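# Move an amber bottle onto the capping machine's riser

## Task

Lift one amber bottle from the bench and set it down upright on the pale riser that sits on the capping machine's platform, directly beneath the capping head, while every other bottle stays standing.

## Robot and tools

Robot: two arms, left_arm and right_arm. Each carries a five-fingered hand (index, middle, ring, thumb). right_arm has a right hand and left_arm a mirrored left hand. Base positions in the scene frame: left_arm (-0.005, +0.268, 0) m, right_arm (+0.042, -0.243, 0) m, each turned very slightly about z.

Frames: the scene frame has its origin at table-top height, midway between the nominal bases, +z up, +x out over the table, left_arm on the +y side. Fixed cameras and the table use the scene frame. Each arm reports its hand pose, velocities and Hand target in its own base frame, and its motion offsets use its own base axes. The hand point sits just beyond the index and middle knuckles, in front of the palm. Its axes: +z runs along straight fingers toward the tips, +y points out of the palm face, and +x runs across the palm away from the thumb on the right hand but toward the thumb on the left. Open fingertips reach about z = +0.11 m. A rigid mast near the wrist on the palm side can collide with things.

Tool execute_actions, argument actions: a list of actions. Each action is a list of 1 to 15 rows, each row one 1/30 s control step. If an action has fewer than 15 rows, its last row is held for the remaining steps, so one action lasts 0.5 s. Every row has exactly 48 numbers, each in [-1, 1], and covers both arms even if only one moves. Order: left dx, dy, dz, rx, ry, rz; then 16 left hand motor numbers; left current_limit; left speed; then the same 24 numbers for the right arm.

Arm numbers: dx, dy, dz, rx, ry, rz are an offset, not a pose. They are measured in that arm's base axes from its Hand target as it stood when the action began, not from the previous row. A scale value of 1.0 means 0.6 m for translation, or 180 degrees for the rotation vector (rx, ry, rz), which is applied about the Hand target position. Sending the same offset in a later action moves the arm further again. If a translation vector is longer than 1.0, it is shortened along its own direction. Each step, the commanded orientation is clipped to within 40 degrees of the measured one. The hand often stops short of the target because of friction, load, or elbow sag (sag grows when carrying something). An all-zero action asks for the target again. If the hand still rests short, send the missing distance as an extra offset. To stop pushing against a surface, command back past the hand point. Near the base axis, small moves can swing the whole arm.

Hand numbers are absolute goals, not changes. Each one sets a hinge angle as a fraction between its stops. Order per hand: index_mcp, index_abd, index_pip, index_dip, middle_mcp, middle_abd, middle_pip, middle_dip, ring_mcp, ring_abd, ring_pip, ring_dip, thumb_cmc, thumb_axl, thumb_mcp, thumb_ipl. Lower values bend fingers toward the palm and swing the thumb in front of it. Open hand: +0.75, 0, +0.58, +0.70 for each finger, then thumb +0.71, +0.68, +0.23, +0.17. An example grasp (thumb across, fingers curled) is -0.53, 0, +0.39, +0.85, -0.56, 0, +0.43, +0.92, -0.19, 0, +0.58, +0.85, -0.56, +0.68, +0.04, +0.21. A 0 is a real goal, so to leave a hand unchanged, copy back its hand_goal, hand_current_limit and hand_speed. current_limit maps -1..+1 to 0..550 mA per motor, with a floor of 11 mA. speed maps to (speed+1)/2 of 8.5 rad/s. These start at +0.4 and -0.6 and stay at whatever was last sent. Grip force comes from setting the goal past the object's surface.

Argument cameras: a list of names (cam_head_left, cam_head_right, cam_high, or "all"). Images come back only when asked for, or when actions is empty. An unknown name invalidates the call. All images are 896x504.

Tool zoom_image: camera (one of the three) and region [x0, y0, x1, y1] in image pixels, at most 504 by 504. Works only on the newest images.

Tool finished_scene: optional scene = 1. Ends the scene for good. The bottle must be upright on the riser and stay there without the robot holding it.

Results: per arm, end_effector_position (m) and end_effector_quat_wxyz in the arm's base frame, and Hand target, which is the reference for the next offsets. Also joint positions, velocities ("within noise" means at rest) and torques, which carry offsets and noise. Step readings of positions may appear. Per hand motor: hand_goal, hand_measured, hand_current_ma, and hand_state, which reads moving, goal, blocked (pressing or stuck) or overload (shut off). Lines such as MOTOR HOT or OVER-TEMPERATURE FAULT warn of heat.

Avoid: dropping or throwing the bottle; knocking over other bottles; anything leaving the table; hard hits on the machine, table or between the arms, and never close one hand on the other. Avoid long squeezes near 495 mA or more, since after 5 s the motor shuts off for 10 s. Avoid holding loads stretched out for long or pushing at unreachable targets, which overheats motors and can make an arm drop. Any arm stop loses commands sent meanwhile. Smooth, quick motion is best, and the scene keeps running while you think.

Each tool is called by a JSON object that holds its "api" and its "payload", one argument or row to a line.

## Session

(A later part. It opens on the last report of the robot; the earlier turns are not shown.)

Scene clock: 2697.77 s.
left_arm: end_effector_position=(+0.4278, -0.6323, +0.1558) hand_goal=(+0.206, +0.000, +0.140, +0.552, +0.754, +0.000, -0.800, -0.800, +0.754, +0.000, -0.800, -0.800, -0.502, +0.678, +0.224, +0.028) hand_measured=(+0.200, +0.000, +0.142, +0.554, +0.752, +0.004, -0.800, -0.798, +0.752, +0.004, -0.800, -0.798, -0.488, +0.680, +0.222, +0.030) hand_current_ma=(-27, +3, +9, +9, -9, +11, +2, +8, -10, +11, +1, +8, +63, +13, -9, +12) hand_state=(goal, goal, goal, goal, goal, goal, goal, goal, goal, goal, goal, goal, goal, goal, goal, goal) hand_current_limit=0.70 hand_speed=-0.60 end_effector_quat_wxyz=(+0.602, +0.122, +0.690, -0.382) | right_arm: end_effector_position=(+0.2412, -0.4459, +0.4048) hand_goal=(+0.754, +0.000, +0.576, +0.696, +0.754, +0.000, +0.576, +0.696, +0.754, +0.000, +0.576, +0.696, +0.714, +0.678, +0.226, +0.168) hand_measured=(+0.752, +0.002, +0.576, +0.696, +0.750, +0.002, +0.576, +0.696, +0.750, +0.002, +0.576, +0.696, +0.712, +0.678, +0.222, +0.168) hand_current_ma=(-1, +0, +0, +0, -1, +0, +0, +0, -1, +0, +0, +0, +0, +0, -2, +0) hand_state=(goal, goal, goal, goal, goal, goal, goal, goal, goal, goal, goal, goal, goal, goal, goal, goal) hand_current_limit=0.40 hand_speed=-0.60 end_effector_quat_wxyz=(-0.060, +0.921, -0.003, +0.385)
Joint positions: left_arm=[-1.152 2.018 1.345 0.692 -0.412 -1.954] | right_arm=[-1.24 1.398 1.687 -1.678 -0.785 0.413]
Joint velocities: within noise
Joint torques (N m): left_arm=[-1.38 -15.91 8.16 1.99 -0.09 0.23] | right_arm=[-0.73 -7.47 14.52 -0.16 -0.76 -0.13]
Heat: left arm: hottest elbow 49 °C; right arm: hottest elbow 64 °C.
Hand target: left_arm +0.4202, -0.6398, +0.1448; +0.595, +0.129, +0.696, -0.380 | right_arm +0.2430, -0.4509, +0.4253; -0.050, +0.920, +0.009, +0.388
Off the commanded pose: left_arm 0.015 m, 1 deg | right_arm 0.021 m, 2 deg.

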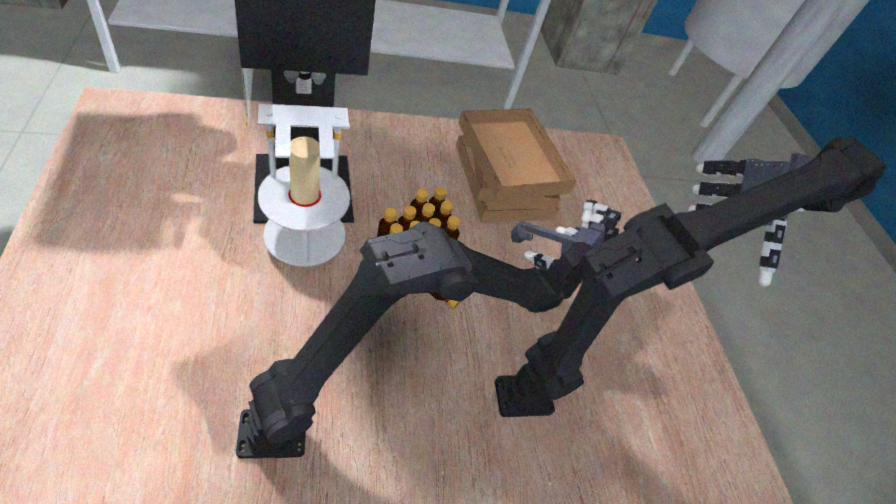

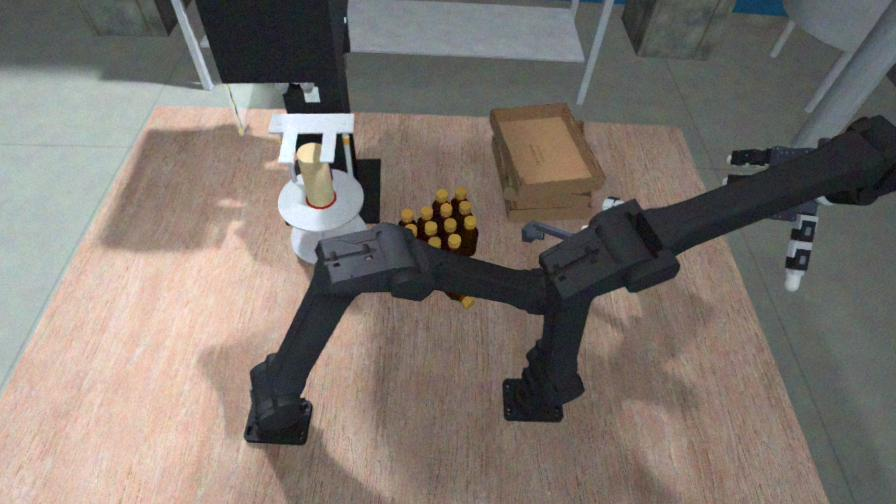

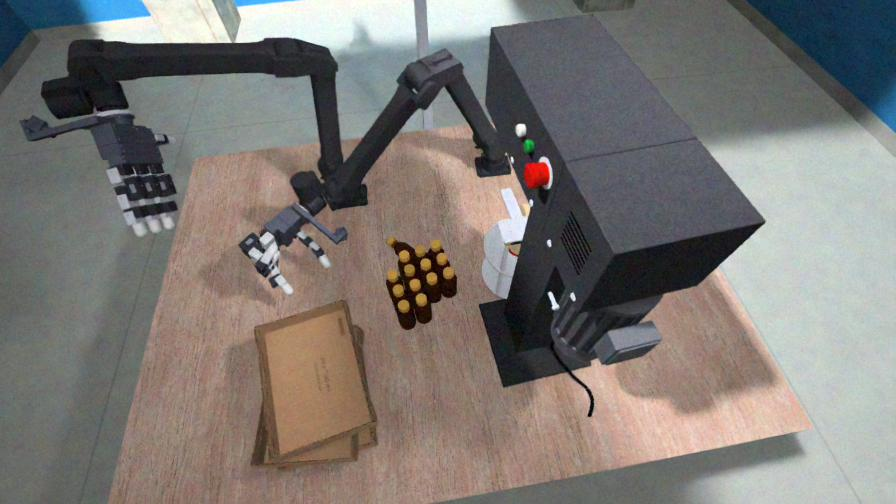

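{"api": "execute_actions", "payload": {
  "actions": [
    [[-0.091,0.197,0.05,0,0,0.0125,0.2055,0,0.139,0.551,0.754,0,-0.8,-0.8,0.754,0,-0.8,-0.8,-0.503,0.678,0.2247,0.027,0.5,-0.6,0,0,0,0,0,0,0.754,0,0.576,0.696,0.754,0,0.576,0.696,0.754,0,0.576,0.696,0.714,0.678,0.226,0.168,0.4,-0.6]],
    [[-0.0907,0.1965,-0.04,0,0,0.0125,0.2055,0,0.139,0.551,0.754,0,-0.8,-0.8,0.754,0,-0.8,-0.8,-0.503,0.678,0.2247,0.027,0.5,-0.6,0,0,0,0,0,0,0.754,0,0.576,0.696,0.754,0,0.576,0.696,0.754,0,0.576,0.696,0.714,0.678,0.226,0.168,0.4,-0.6]]
  ],
  "cameras": ["all"]
}}

{"api": "zoom_image", "payload": {
  "camera": "cam_high",
  "region": [330, 160, 450, 280]
}}

{"api": "zoom_image", "payload": {
  "camera": "cam_head_left",
  "region": [390, 210, 550, 350]
}}

Scene clock: 2743.50 s.
left_arm: end_effector_position=(+0.3135, -0.3921, +0.1366) hand_goal=(+0.206, +0.000, +0.140, +0.552, +0.754, +0.000, -0.800, -0.800, +0.754, +0.000, -0.800, -0.800, -0.502, +0.678, +0.224, +0.028) hand_measured=(+0.202, +0.002, +0.140, +0.554, +0.750, +0.004, -0.798, -0.798, +0.750, +0.004, -0.800, -0.798, -0.488, +0.680, +0.224, +0.028) hand_current_ma=(-17, +7, +3, +9, -15, +11, +4, +8, -15, +11, +3, +8, +63, +12, +0, +3) hand_state=(goal, goal, goal, goal, goal, goal, goal, goal, goal, goal, goal, goal, goal, goal, goal, goal) hand_current_limit=0.50 hand_speed=-0.60 end_effector_quat_wxyz=(+0.604, +0.108, +0.714, -0.337) | right_arm: end_effector_position=(+0.2412, -0.4459, +0.4048) hand_goal=(+0.754, +0.000, +0.576, +0.696, +0.754, +0.000, +0.576, +0.696, +0.754, +0.000, +0.576, +0.696, +0.714, +0.678, +0.226, +0.168) hand_measured=(+0.752, +0.002, +0.576, +0.696, +0.750, +0.002, +0.576, +0.696, +0.750, +0.002, +0.576, +0.696, +0.712, +0.678, +0.222, +0.168) hand_current_ma=(-1, +0, +0, +0, -1, +0, +0, +0, -1, +0, +0, +0, +0, +0, -2, +0) hand_state=(goal, goal, goal, goal, goal, goal, goal, goal, goal, goal, goal, goal, goal, goal, goal, goal) hand_current_limit=0.40 hand_speed=-0.60 end_effector_quat_wxyz=(-0.060, +0.921, -0.003, +0.385)
Joint positions: left_arm=[-1.198 1.533 0.575 0.908 -0.539 -1.954] | right_arm=[-1.24 1.398 1.687 -1.678 -0.785 0.413]
Joint torques (N m): left_arm=[-1.2 -9.64 7.19 3.52 -0.01 0.23] | right_arm=[-0.79 -7.53 14.5 -0.17 -0.76 -0.13]
Heat: left arm: hottest elbow 49 °C; right arm: hottest elbow 64 °C.
Hand target: left_arm +0.3112, -0.4036, +0.1508; +0.610, +0.101, +0.700, -0.357 | right_arm +0.2430, -0.4509, +0.4253; -0.050, +0.920, +0.009, +0.388
Off the commanded pose: left_arm 0.018 m, 3 deg | right_arm 0.021 m, 2 deg.
joint sent to its limit (right arm) — joint 4 (wrist pitch), lower limit. The joint targets still meet the commanded pose.
Step readings (end_effector_position of left_arm | right_arm):
0: (+0.4278, -0.6323, +0.1558) | (+0.2412, -0.4459, +0.4048)
1: (+0.4245, -0.6232, +0.1514) | (+0.2412, -0.4459, +0.4048)
2: (+0.4150, -0.6004, +0.1489) | (+0.2412, -0.4459, +0.4048)
4: (+0.3936, -0.5485, +0.1389) | (+0.2412, -0.4459, +0.4048)
8: (+0.3755, -0.5081, +0.1551) | (+0.2412, -0.4459, +0.4048)
15: (+0.3718, -0.5115, +0.1745) | (+0.2412, -0.4459, +0.4048)
16: (+0.3683, -0.5035, +0.1702) | (+0.2412, -0.4459, +0.4048)
17: (+0.3595, -0.4835, +0.1666) | (+0.2412, -0.4459, +0.4048)
19: (+0.3385, -0.4344, +0.1507) | (+0.2412, -0.4459, +0.4048)
23: (+0.3179, -0.3869, +0.1329) | (+0.2412, -0.4459, +0.4048)
30: (+0.3137, -0.3920, +0.1366) | (+0.2412, -0.4459, +0.4048)

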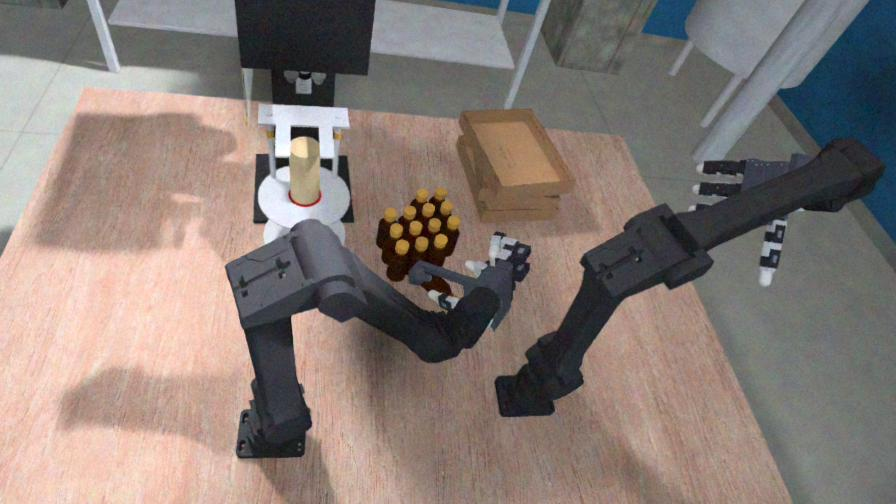

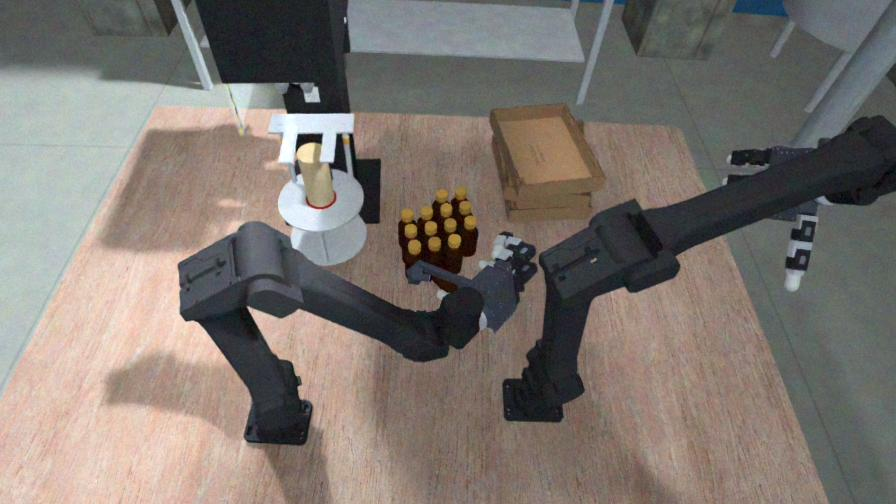

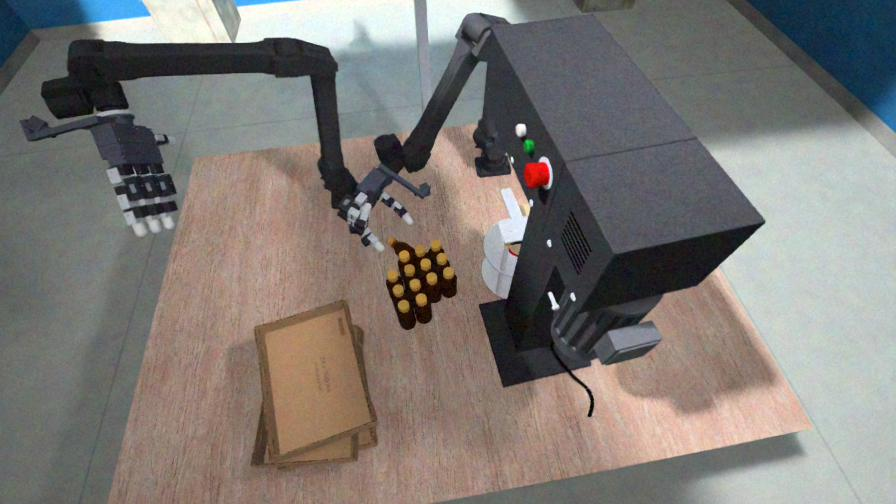

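Scaled by 4.200 from the camera's 896x504 image, which has a finer 1280x720 frame.

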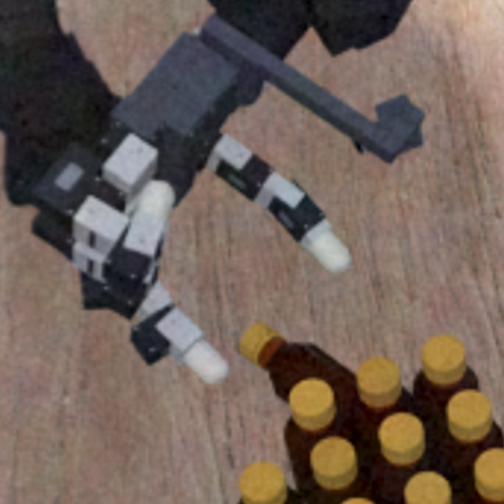

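Scaled by 3.150 from the camera's 896x504 image, which has a finer 1280x720 frame.

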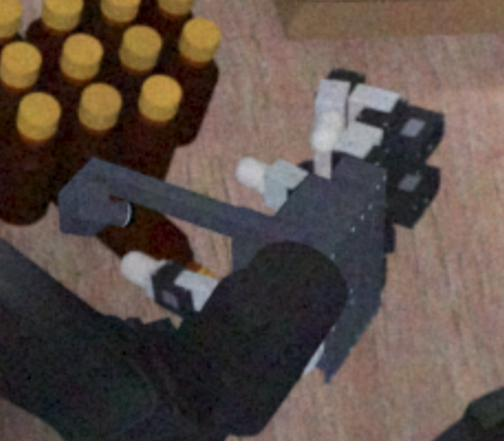

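{"api": "execute_actions", "payload": {
  "actions": []
}}

Scene clock: 2800.73 s.
left_arm: end_effector_position=(+0.3135, -0.3921, +0.1366) hand_goal=(+0.206, +0.000, +0.140, +0.552, +0.754, +0.000, -0.800, -0.800, +0.754, +0.000, -0.800, -0.800, -0.502, +0.678, +0.224, +0.028) hand_measured=(+0.202, +0.002, +0.140, +0.554, +0.750, +0.004, -0.798, -0.798, +0.750, +0.004, -0.800, -0.798, -0.488, +0.680, +0.224, +0.028) hand_current_ma=(-17, +7, +3, +9, -15, +11, +4, +8, -15, +11, +3, +8, +63, +12, +0, +3) hand_state=(goal, goal, goal, goal, goal, goal, goal, goal, goal, goal, goal, goal, goal, goal, goal, goal) hand_current_limit=0.50 hand_speed=-0.60 end_effector_quat_wxyz=(+0.604, +0.108, +0.714, -0.337) | right_arm: end_effector_position=(+0.2412, -0.4459, +0.4048) hand_goal=(+0.754, +0.000, +0.576, +0.696, +0.754, +0.000, +0.576, +0.696, +0.754, +0.000, +0.576, +0.696, +0.714, +0.678, +0.226, +0.168) hand_measured=(+0.752, +0.002, +0.576, +0.696, +0.750, +0.002, +0.576, +0.696, +0.750, +0.002, +0.576, +0.696, +0.712, +0.678, +0.222, +0.168) hand_current_ma=(-1, +0, +0, +0, -1, +0, +0, +0, -1, +0, +0, +0, +0, +0, -2, +0) hand_state=(goal, goal, goal, goal, goal, goal, goal, goal, goal, goal, goal, goal, goal, goal, goal, goal) hand_current_limit=0.40 hand_speed=-0.60 end_effector_quat_wxyz=(-0.060, +0.921, -0.003, +0.385)
Joint positions: left_arm=[-1.198 1.533 0.575 0.908 -0.539 -1.954] | right_arm=[-1.24 1.398 1.687 -1.678 -0.785 0.413]
Joint velocities: within noise
Joint torques (N m): left_arm=[-1.26 -9.52 7.21 3.55 0 0.22] | right_arm=[-0.73 -7.59 14.52 -0.18 -0.76 -0.13]
Heat: left arm: hottest elbow 50 °C; right arm: hottest elbow 65 °C.
Hand target: left_arm +0.3112, -0.4036, +0.1508; +0.610, +0.101, +0.700, -0.357 | right_arm +0.2430, -0.4509, +0.4253; -0.050, +0.920, +0.009, +0.388
Off the commanded pose: left_arm 0.018 m, 3 deg | right_arm 0.021 m, 2 deg.

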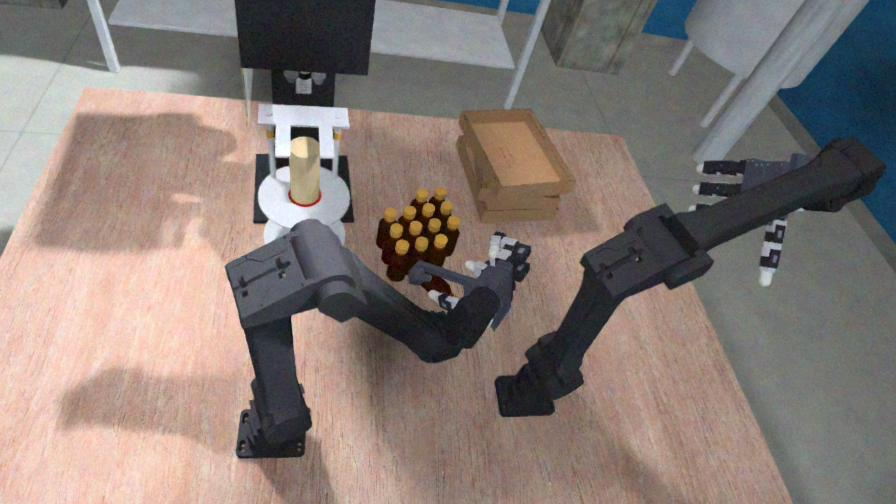

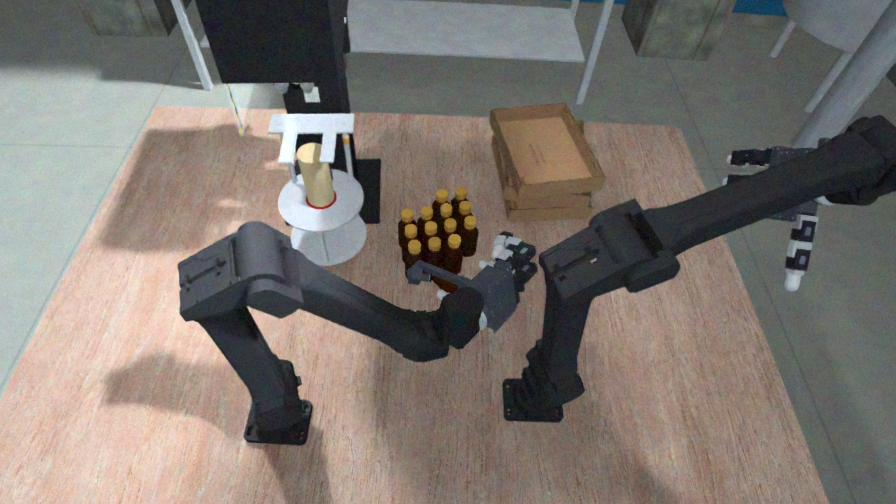

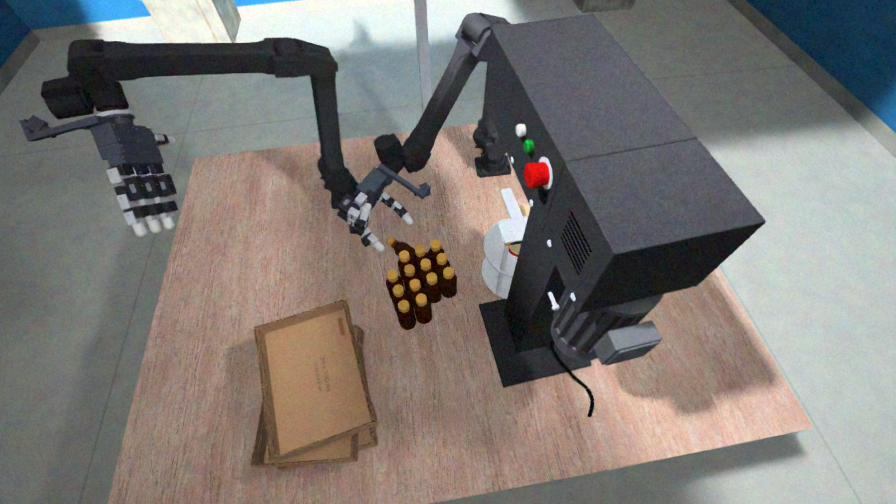

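{"api": "zoom_image", "payload": {
  "camera": "cam_high",
  "region": [320, 160, 480, 340]
}}

{"api": "zoom_image", "payload": {
  "camera": "cam_head_right",
  "region": [380, 180, 560, 340]
}}

{"api": "zoom_image", "payload": {
  "camera": "cam_head_left",
  "region": [360, 180, 540, 340]
}}

Scaled by 2.800 from the camera's 896x504 image, which has a finer 1280x720 frame.

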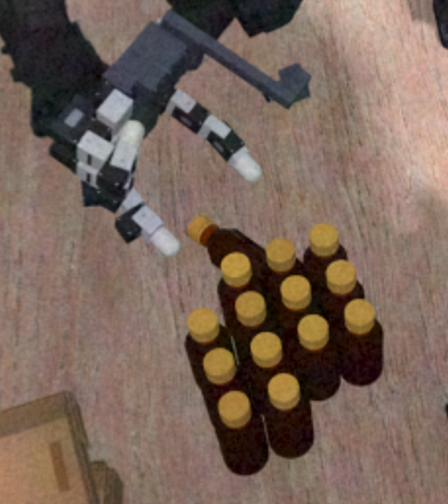

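Scaled by 2.800 from the camera's 896x504 image, which has a finer 1280x720 frame.

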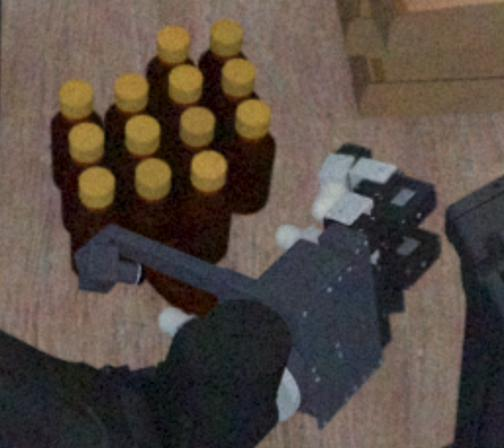

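Scaled by 2.800 from the camera's 896x504 image, which has a finer 1280x720 frame.

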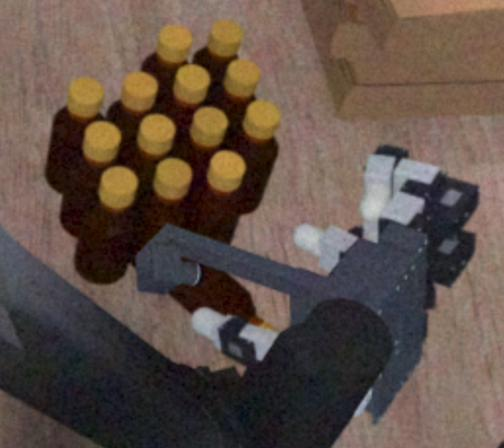

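{"api": "execute_actions", "payload": {
  "actions": [
    [[0,-0.005,-0.028,0,0,0,0.2055,0,0.139,0.551,0.754,0,-0.8,-0.8,0.754,0,-0.8,-0.8,-0.503,0.678,0.2247,0.027,0.5,-0.6,0,0,0,0,0,0,0.754,0,0.576,0.696,0.754,0,0.576,0.696,0.754,0,0.576,0.696,0.714,0.678,0.226,0.168,0.4,-0.6]],
    [[0,-0.004,-0.028,0,0,0,0.2055,0,0.139,0.551,0.754,0,-0.8,-0.8,0.754,0,-0.8,-0.8,-0.503,0.678,0.2247,0.027,0.5,-0.6,0,0,0,0,0,0,0.754,0,0.576,0.696,0.754,0,0.576,0.696,0.754,0,0.576,0.696,0.714,0.678,0.226,0.168,0.4,-0.6]],
    [[0,0,-0.028,0,0,0,0.2055,0,0.139,0.551,0.754,0,-0.8,-0.8,0.754,0,-0.8,-0.8,-0.503,0.678,0.2247,0.027,0.5,-0.6,0,0,0,0,0,0,0.754,0,0.576,0.696,0.754,0,0.576,0.696,0.754,0,0.576,0.696,0.714,0.678,0.226,0.168,0.4,-0.6]]
  ],
  "cameras": ["all"]
}}

Scene clock: 2831.47 s.
left_arm: end_effector_position=(+0.3157, -0.4009, +0.0964) hand_goal=(+0.206, +0.000, +0.140, +0.552, +0.754, +0.000, -0.800, -0.800, +0.754, +0.000, -0.800, -0.800, -0.502, +0.678, +0.224, +0.028) hand_measured=(+0.202, +0.002, +0.140, +0.554, +0.750, +0.004, -0.798, -0.798, +0.750, +0.004, -0.800, -0.798, -0.488, +0.680, +0.224, +0.028) hand_current_ma=(-13, +8, +3, +9, -14, +11, +4, +8, -14, +11, +3, +8, +63, +12, +0, +3) hand_state=(goal, goal, goal, goal, goal, goal, goal, goal, goal, goal, goal, goal, goal, goal, goal, goal) hand_current_limit=0.50 hand_speed=-0.60 end_effector_quat_wxyz=(+0.608, +0.104, +0.708, -0.344) | right_arm: end_effector_position=(+0.2412, -0.4459, +0.4048) hand_goal=(+0.754, +0.000, +0.576, +0.696, +0.754, +0.000, +0.576, +0.696, +0.754, +0.000, +0.576, +0.696, +0.714, +0.678, +0.226, +0.168) hand_measured=(+0.752, +0.002, +0.576, +0.696, +0.750, +0.002, +0.576, +0.696, +0.750, +0.002, +0.576, +0.696, +0.712, +0.678, +0.222, +0.168) hand_current_ma=(-1, +0, +0, +0, -1, +0, +0, +0, -1, +0, +0, +0, +0, +0, -2, +0) hand_state=(goal, goal, goal, goal, goal, goal, goal, goal, goal, goal, goal, goal, goal, goal, goal, goal) hand_current_limit=0.40 hand_speed=-0.60 end_effector_quat_wxyz=(-0.060, +0.921, -0.003, +0.385)
Joint positions: left_arm=[-1.2 1.693 0.575 1.09 -0.54 -1.954] | right_arm=[-1.24 1.398 1.687 -1.678 -0.785 0.413]
Joint torques (N m): left_arm=[-1.44 -9.58 5.39 3.55 -0.12 0.22] | right_arm=[-0.79 -7.53 14.52 -0.17 -0.76 -0.13]
Heat: left arm: hottest elbow 49 °C; right arm: hottest elbow 65 °C.
Hand target: left_arm +0.3112, -0.4091, +0.1004; +0.610, +0.101, +0.700, -0.357 | right_arm +0.2430, -0.4509, +0.4253; -0.050, +0.920, +0.009, +0.388
Off the commanded pose: left_arm 0.010 m, 2 deg | right_arm 0.021 m, 2 deg.
joint sent to its limit (right arm) — joint 4 (wrist pitch), lower limit. The joint targets still meet the commanded pose.
Step readings (end_effector_position of left_arm | right_arm):
0: (+0.3135, -0.3921, +0.1366) | (+0.2412, -0.4459, +0.4048)
1: (+0.3137, -0.3927, +0.1369) | (+0.2412, -0.4459, +0.4048)
2: (+0.3142, -0.3938, +0.1371) | (+0.2412, -0.4459, +0.4048)
4: (+0.3145, -0.3952, +0.1345) | (+0.2412, -0.4459, +0.4048)
8: (+0.3147, -0.3956, +0.1273) | (+0.2412, -0.4459, +0.4048)
15: (+0.3147, -0.3958, +0.1278) | (+0.2412, -0.4459, +0.4048)
16: (+0.3148, -0.3963, +0.1278) | (+0.2412, -0.4459, +0.4048)
17: (+0.3150, -0.3975, +0.1272) | (+0.2412, -0.4459, +0.4048)
19: (+0.3151, -0.3986, +0.1216) | (+0.2412, -0.4459, +0.4048)
23: (+0.3149, -0.3986, +0.1098) | (+0.2412, -0.4459, +0.4048)
30: (+0.3150, -0.3989, +0.1102) | (+0.2412, -0.4459, +0.4048)
31: (+0.3151, -0.3993, +0.1105) | (+0.2412, -0.4459, +0.4048)
32: (+0.3155, -0.4002, +0.1101) | (+0.2412, -0.4459, +0.4048)
34: (+0.3158, -0.4010, +0.1059) | (+0.2412, -0.4459, +0.4048)
38: (+0.3156, -0.4006, +0.0960) | (+0.2412, -0.4459, +0.4048)
45: (+0.3157, -0.4008, +0.0963) | (+0.2412, -0.4459, +0.4048)

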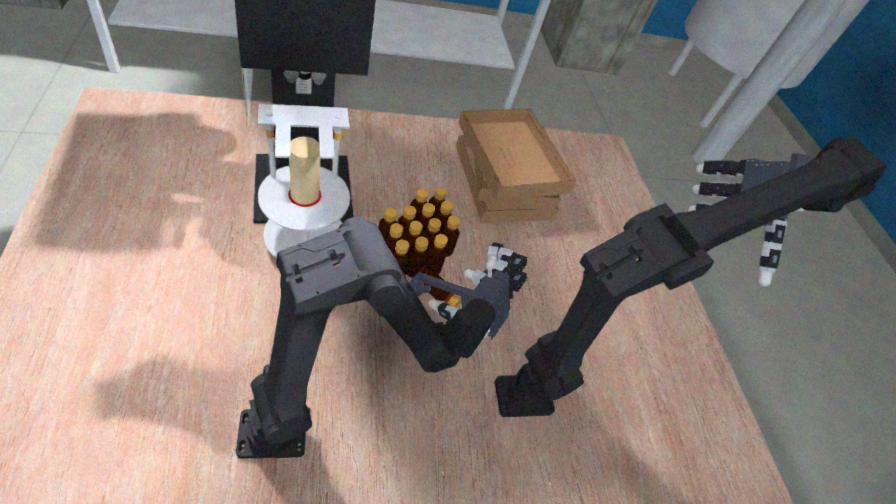

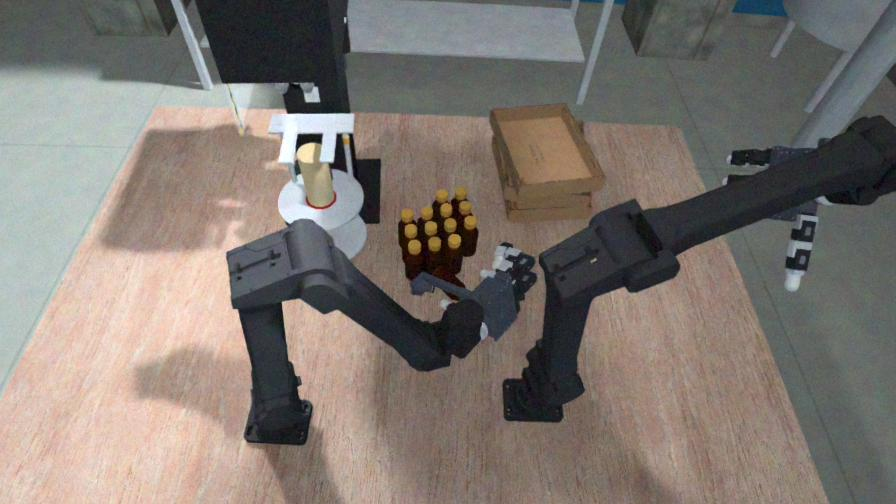

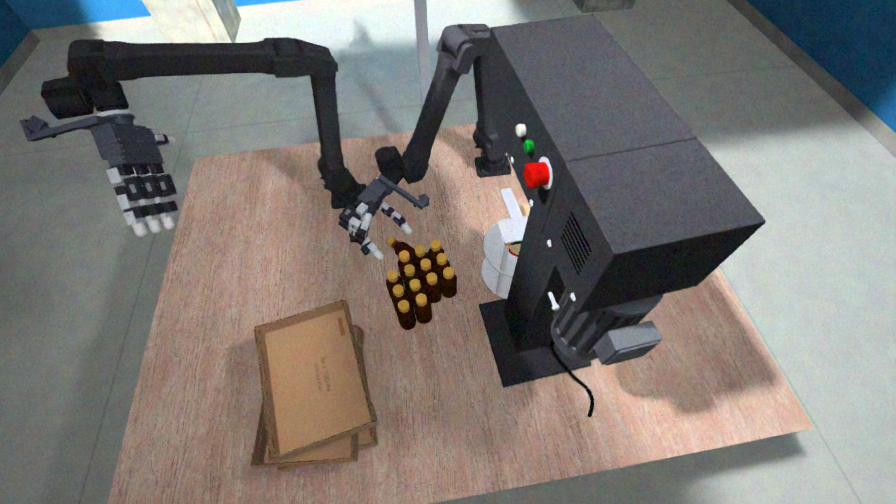

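{"api": "zoom_image", "payload": {
  "camera": "cam_high",
  "region": [330, 180, 450, 300]
}}

{"api": "zoom_image", "payload": {
  "camera": "cam_head_left",
  "region": [390, 210, 540, 340]
}}

{"api": "zoom_image", "payload": {
  "camera": "cam_head_right",
  "region": [400, 210, 550, 340]
}}

Scaled by 4.200 from the camera's 896x504 image, which has a finer 1280x720 frame.

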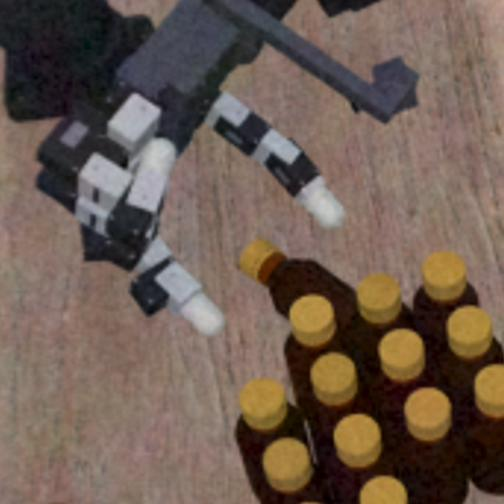

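Scaled by 3.360 from the camera's 896x504 image, which has a finer 1280x720 frame.

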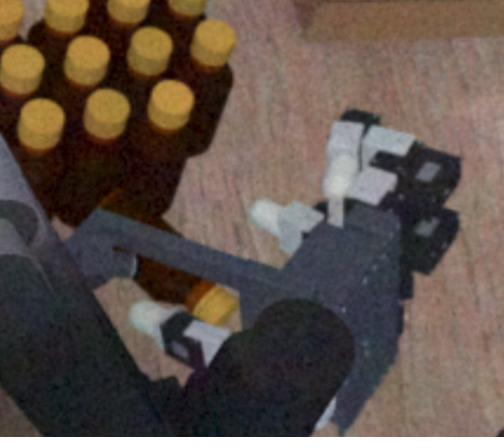

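Scaled by 3.360 from the camera's 896x504 image, which has a finer 1280x720 frame.

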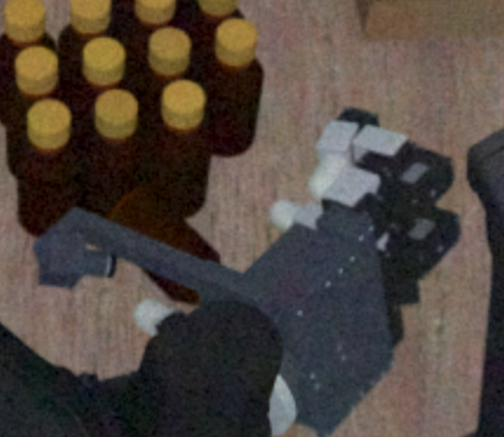

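{"api": "execute_actions", "payload": {
  "actions": [
    [[-0.004,-0.007,-0.021,0,0,0,0.2055,0,0.139,0.551,0.754,0,-0.8,-0.8,0.754,0,-0.8,-0.8,-0.503,0.678,0.2247,0.027,0.5,-0.6,0,0,0,0,0,0,0.754,0,0.576,0.696,0.754,0,0.576,0.696,0.754,0,0.576,0.696,0.714,0.678,0.226,0.168,0.4,-0.6]],
    [[0,0,-0.02,0,0,0,0.2055,0,0.139,0.551,0.754,0,-0.8,-0.8,0.754,0,-0.8,-0.8,-0.503,0.678,0.2247,0.027,0.5,-0.6,0,0,0,0,0,0,0.754,0,0.576,0.696,0.754,0,0.576,0.696,0.754,0,0.576,0.696,0.714,0.678,0.226,0.168,0.4,-0.6]]
  ],
  "cameras": ["all"]
}}

Scene clock: 2862.10 s.
left_arm: end_effector_position=(+0.3119, -0.4034, +0.0713) hand_goal=(+0.206, +0.000, +0.140, +0.552, +0.754, +0.000, -0.800, -0.800, +0.754, +0.000, -0.800, -0.800, -0.502, +0.678, +0.224, +0.028) hand_measured=(+0.202, +0.002, +0.140, +0.554, +0.750, +0.004, -0.798, -0.798, +0.750, +0.004, -0.800, -0.798, -0.488, +0.680, +0.224, +0.028) hand_current_ma=(-13, +8, +3, +9, -14, +11, +4, +8, -14, +11, +3, +8, +63, +12, +0, +3) hand_state=(goal, goal, goal, goal, goal, goal, goal, goal, goal, goal, goal, goal, goal, goal, goal, goal) hand_current_limit=0.50 hand_speed=-0.60 end_effector_quat_wxyz=(+0.607, +0.105, +0.709, -0.343) | right_arm: end_effector_position=(+0.2412, -0.4459, +0.4048) hand_goal=(+0.754, +0.000, +0.576, +0.696, +0.754, +0.000, +0.576, +0.696, +0.754, +0.000, +0.576, +0.696, +0.714, +0.678, +0.226, +0.168) hand_measured=(+0.752, +0.002, +0.576, +0.696, +0.750, +0.002, +0.576, +0.696, +0.750, +0.002, +0.576, +0.696, +0.712, +0.678, +0.222, +0.168) hand_current_ma=(-1, +0, +0, +0, -1, +0, +0, +0, -1, +0, +0, +0, +0, +0, -2, +0) hand_state=(goal, goal, goal, goal, goal, goal, goal, goal, goal, goal, goal, goal, goal, goal, goal, goal) hand_current_limit=0.40 hand_speed=-0.60 end_effector_quat_wxyz=(-0.060, +0.921, -0.003, +0.385)
Joint positions: left_arm=[-1.212 1.78 0.575 1.174 -0.55 -1.954] | right_arm=[-1.24 1.398 1.687 -1.678 -0.785 0.413]
Joint torques (N m): left_arm=[-1.32 -9.82 5.19 3.54 -0.11 0.22] | right_arm=[-0.79 -7.47 14.52 -0.17 -0.77 -0.13]
Heat: left arm: hottest elbow 48 °C; right arm: hottest elbow 65 °C.
Hand target: left_arm +0.3089, -0.4132, +0.0758; +0.610, +0.101, +0.700, -0.357 | right_arm +0.2430, -0.4509, +0.4253; -0.050, +0.920, +0.009, +0.388
Off the commanded pose: left_arm 0.011 m, 2 deg | right_arm 0.021 m, 2 deg.
joint sent to its limit (right arm) — joint 4 (wrist pitch), lower limit. The joint targets still meet the commanded pose.
Step readings (end_effector_position of left_arm | right_arm):
0: (+0.3157, -0.4009, +0.0964) | (+0.2412, -0.4459, +0.4048)
1: (+0.3157, -0.4008, +0.0964) | (+0.2412, -0.4459, +0.4048)
2: (+0.3154, -0.4011, +0.0958) | (+0.2412, -0.4459, +0.4048)
4: (+0.3143, -0.4020, +0.0911) | (+0.2412, -0.4459, +0.4048)
8: (+0.3121, -0.4027, +0.0821) | (+0.2412, -0.4459, +0.4048)
15: (+0.3118, -0.4031, +0.0824) | (+0.2412, -0.4459, +0.4048)
16: (+0.3119, -0.4034, +0.0823) | (+0.2412, -0.4459, +0.4048)
17: (+0.3121, -0.4039, +0.0821) | (+0.2412, -0.4459, +0.4048)
19: (+0.3122, -0.4040, +0.0785) | (+0.2412, -0.4459, +0.4048)
23: (+0.3119, -0.4033, +0.0710) | (+0.2412, -0.4459, +0.4048)
30: (+0.3119, -0.4034, +0.0712) | (+0.2412, -0.4459, +0.4048)

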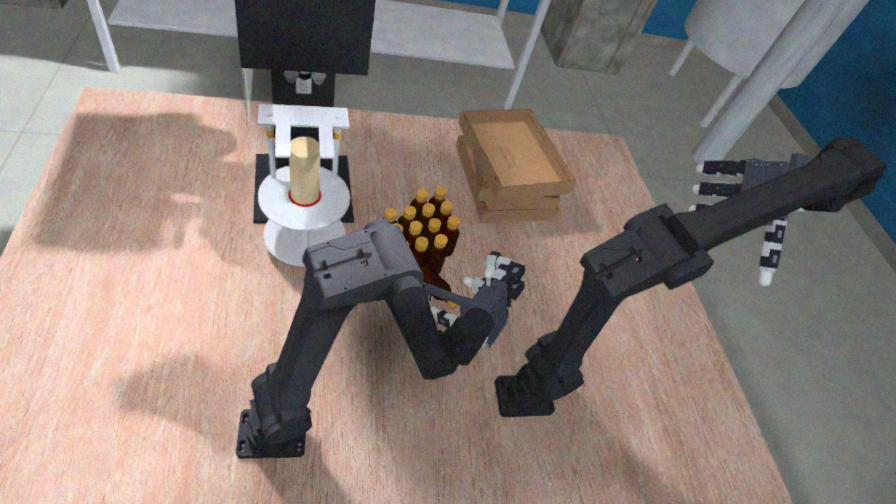

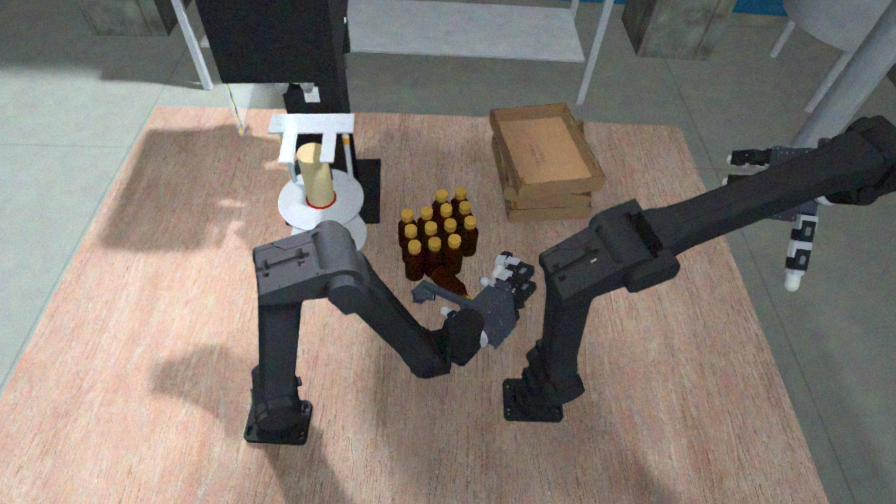

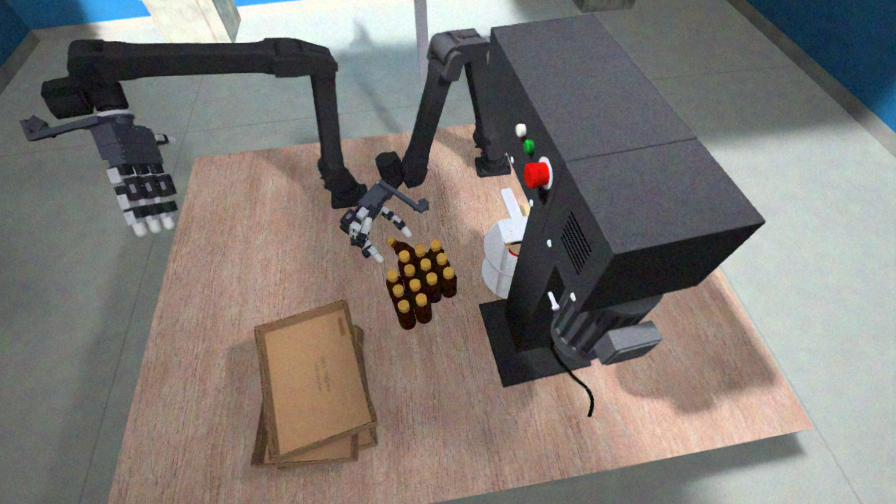

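{"api": "zoom_image", "payload": {
  "camera": "cam_high",
  "region": [340, 200, 440, 300]
}}

{"api": "zoom_image", "payload": {
  "camera": "cam_head_left",
  "region": [400, 240, 500, 340]
}}

Scaled by 5.040 from the camera's 896x504 image, which has a finer 1280x720 frame.

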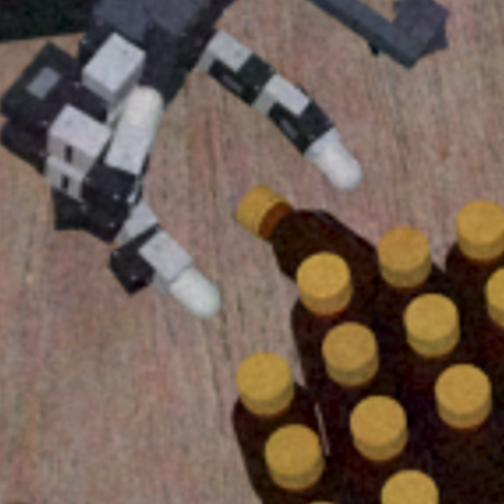

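Scaled by 5.040 from the camera's 896x504 image, which has a finer 1280x720 frame.

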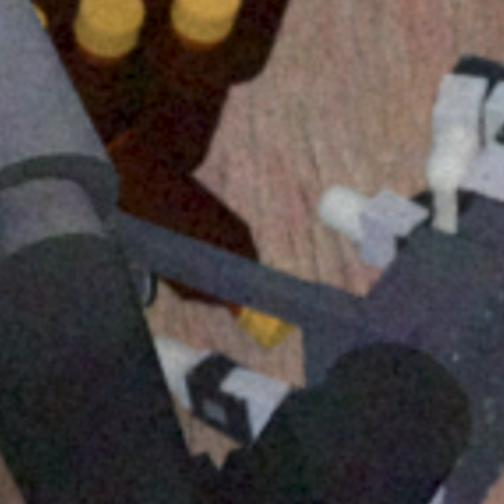

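{"api": "execute_actions", "payload": {
  "actions": [
    [[-0.008,-0.012,0.002,0,0,0,0.2055,0,0.139,0.551,0.754,0,-0.8,-0.8,0.754,0,-0.8,-0.8,-0.503,0.678,0.2247,0.027,0.5,-0.6,0,0,0,0,0,0,0.754,0,0.576,0.696,0.754,0,0.576,0.696,0.754,0,0.576,0.696,0.714,0.678,0.226,0.168,0.4,-0.6]]
  ],
  "cameras": ["cam_high"]
}}

{"api": "zoom_image", "payload": {
  "camera": "cam_high",
  "region": [340, 200, 440, 300]
}}

Scene clock: 2890.17 s.
left_arm: end_effector_position=(+0.3050, -0.4061, +0.0714) hand_goal=(+0.206, +0.000, +0.140, +0.552, +0.754, +0.000, -0.800, -0.800, +0.754, +0.000, -0.800, -0.800, -0.502, +0.678, +0.224, +0.028) hand_measured=(+0.204, +0.002, +0.140, +0.554, +0.750, +0.004, -0.798, -0.798, +0.750, +0.004, -0.800, -0.798, -0.488, +0.680, +0.224, +0.028) hand_current_ma=(-12, +8, +3, +9, -14, +11, +4, +8, -14, +11, +3, +8, +63, +12, +0, +3) hand_state=(goal, goal, goal, goal, goal, goal, goal, goal, goal, goal, goal, goal, goal, goal, goal, goal) hand_current_limit=0.50 hand_speed=-0.60 end_effector_quat_wxyz=(+0.607, +0.106, +0.709, -0.343) | right_arm: end_effector_position=(+0.2412, -0.4459, +0.4048) hand_goal=(+0.754, +0.000, +0.576, +0.696, +0.754, +0.000, +0.576, +0.696, +0.754, +0.000, +0.576, +0.696, +0.714, +0.678, +0.226, +0.168) hand_measured=(+0.752, +0.002, +0.576, +0.696, +0.750, +0.002, +0.576, +0.696, +0.750, +0.002, +0.576, +0.696, +0.712, +0.678, +0.222, +0.168) hand_current_ma=(-1, +0, +0, +0, -1, +0, +0, +0, -1, +0, +0, +0, +0, +0, -2, +0) hand_state=(goal, goal, goal, goal, goal, goal, goal, goal, goal, goal, goal, goal, goal, goal, goal, goal) hand_current_limit=0.40 hand_speed=-0.60 end_effector_quat_wxyz=(-0.060, +0.921, -0.003, +0.385)
Joint positions: left_arm=[-1.231 1.78 0.575 1.174 -0.568 -1.954] | right_arm=[-1.24 1.398 1.687 -1.678 -0.785 0.413]
Joint torques (N m): left_arm=[-1.26 -9.64 6.23 2.97 -0.1 0.22] | right_arm=[-0.85 -7.53 14.53 -0.18 -0.76 -0.13]
Heat: left arm: hottest elbow 47 °C; right arm: hottest elbow 65 °C.
Hand target: left_arm +0.3041, -0.4204, +0.0770; +0.610, +0.101, +0.700, -0.357 | right_arm +0.2430, -0.4509, +0.4253; -0.050, +0.920, +0.009, +0.388
Off the commanded pose: left_arm 0.015 m, 2 deg | right_arm 0.021 m, 2 deg.
joint sent to its limit (right arm) — joint 4 (wrist pitch), lower limit. The joint targets still meet the commanded pose.
Step readings (end_effector_position of left_arm | right_arm):
0: (+0.3119, -0.4034, +0.0713) | (+0.2412, -0.4459, +0.4048)
1: (+0.3115, -0.4029, +0.0713) | (+0.2412, -0.4459, +0.4048)
2: (+0.3105, -0.4025, +0.0714) | (+0.2412, -0.4459, +0.4048)
4: (+0.3087, -0.4033, +0.0714) | (+0.2412, -0.4459, +0.4048)
8: (+0.3055, -0.4058, +0.0714) | (+0.2412, -0.4459, +0.4048)
15: (+0.3050, -0.4061, +0.0714) | (+0.2412, -0.4459, +0.4048)
Images, in order (width x height): cam_high 896x504.

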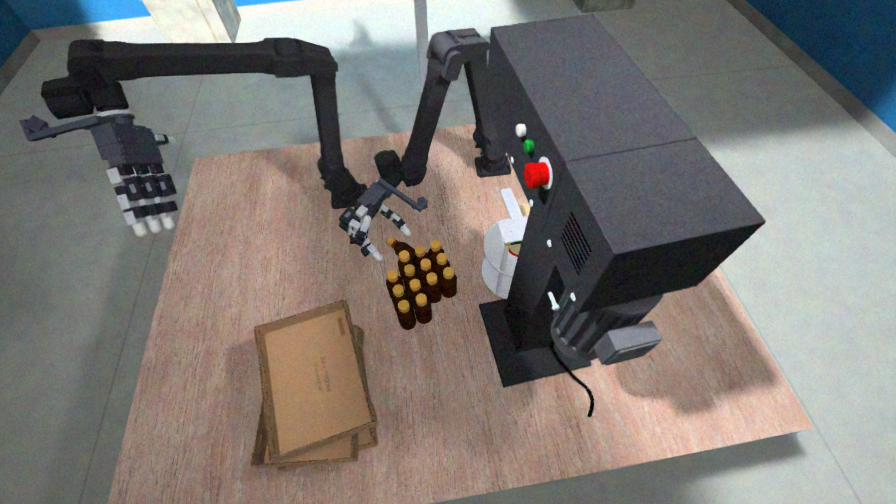

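Scaled by 5.040 from the camera's 896x504 image, which has a finer 1280x720 frame.

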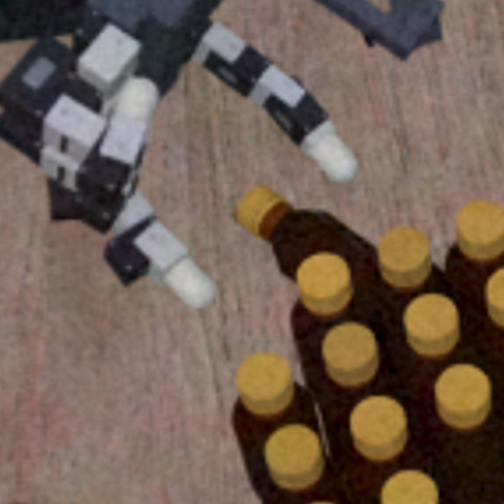

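{"api": "execute_actions", "payload": {
  "actions": [
    [[0.002,-0.02,0,0,0,0,0.2055,0,0.139,0.551,0.754,0,-0.8,-0.8,0.754,0,-0.8,-0.8,-0.503,0.678,0.2247,0.027,0.5,-0.6,0,0,0,0,0,0,0.754,0,0.576,0.696,0.754,0,0.576,0.696,0.754,0,0.576,0.696,0.714,0.678,0.226,0.168,0.4,-0.6]]
  ],
  "cameras": ["cam_high"]
}}

{"api": "zoom_image", "payload": {
  "camera": "cam_high",
  "region": [340, 200, 440, 300]
}}

Scene clock: 2909.07 s.
left_arm: end_effector_position=(+0.3071, -0.4164, +0.0744) hand_goal=(+0.206, +0.000, +0.140, +0.552, +0.754, +0.000, -0.800, -0.800, +0.754, +0.000, -0.800, -0.800, -0.502, +0.678, +0.224, +0.028) hand_measured=(+0.204, +0.002, +0.140, +0.554, +0.750, +0.004, -0.798, -0.798, +0.750, +0.004, -0.800, -0.798, -0.488, +0.680, +0.224, +0.028) hand_current_ma=(-12, +8, +3, +9, -14, +11, +4, +8, -14, +11, +3, +8, +63, +12, +0, +3) hand_state=(goal, goal, goal, goal, goal, goal, goal, goal, goal, goal, goal, goal, goal, goal, goal, goal) hand_current_limit=0.50 hand_speed=-0.60 end_effector_quat_wxyz=(+0.610, +0.101, +0.705, -0.347) | right_arm: end_effector_position=(+0.2412, -0.4459, +0.4048) hand_goal=(+0.754, +0.000, +0.576, +0.696, +0.754, +0.000, +0.576, +0.696, +0.754, +0.000, +0.576, +0.696, +0.714, +0.678, +0.226, +0.168) hand_measured=(+0.752, +0.002, +0.576, +0.696, +0.750, +0.002, +0.576, +0.696, +0.750, +0.002, +0.576, +0.696, +0.712, +0.678, +0.222, +0.168) hand_current_ma=(-1, +0, +0, +0, -1, +0, +0, +0, -1, +0, +0, +0, +0, +0, -2, +0) hand_state=(goal, goal, goal, goal, goal, goal, goal, goal, goal, goal, goal, goal, goal, goal, goal, goal) hand_current_limit=0.40 hand_speed=-0.60 end_effector_quat_wxyz=(-0.060, +0.921, -0.003, +0.385)
Joint positions: left_arm=[-1.236 1.793 0.603 1.174 -0.576 -1.954] | right_arm=[-1.24 1.398 1.687 -1.678 -0.785 0.413]
Joint torques (N m): left_arm=[-1.32 -9.7 6.74 2.29 -0.09 0.22] | right_arm=[-0.73 -7.59 14.5 -0.18 -0.76 -0.13]
Heat: left arm: hottest elbow 47 °C; right arm: hottest elbow 65 °C.
Hand target: left_arm +0.3052, -0.4325, +0.0770; +0.610, +0.101, +0.700, -0.357 | right_arm +0.2430, -0.4509, +0.4253; -0.050, +0.920, +0.009, +0.388
Off the commanded pose: left_arm 0.016 m, 1 deg | right_arm 0.021 m, 2 deg.
joint sent to its limit (right arm) — joint 4 (wrist pitch), lower limit. The joint targets still meet the commanded pose.
Step readings (end_effector_position of left_arm | right_arm):
0: (+0.3050, -0.4061, +0.0714) | (+0.2412, -0.4459, +0.4048)
1: (+0.3050, -0.4064, +0.0715) | (+0.2412, -0.4459, +0.4048)
2: (+0.3052, -0.4079, +0.0719) | (+0.2412, -0.4459, +0.4048)
4: (+0.3063, -0.4118, +0.0727) | (+0.2412, -0.4459, +0.4048)
8: (+0.3072, -0.4163, +0.0744) | (+0.2412, -0.4459, +0.4048)
15: (+0.3071, -0.4164, +0.0744) | (+0.2412, -0.4459, +0.4048)
Images, in order (width x height): cam_high 896x504.

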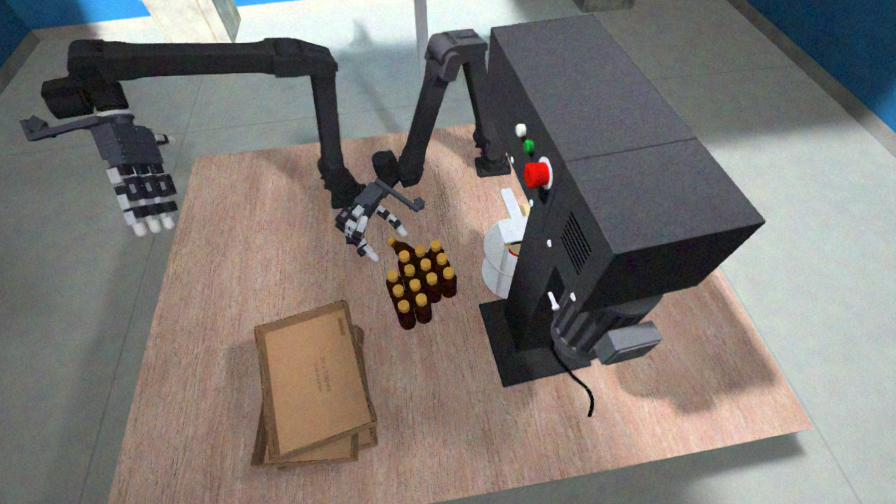

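Scaled by 5.040 from the camera's 896x504 image, which has a finer 1280x720 frame.

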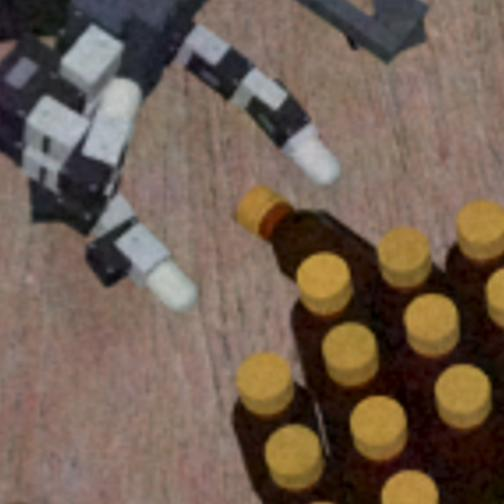

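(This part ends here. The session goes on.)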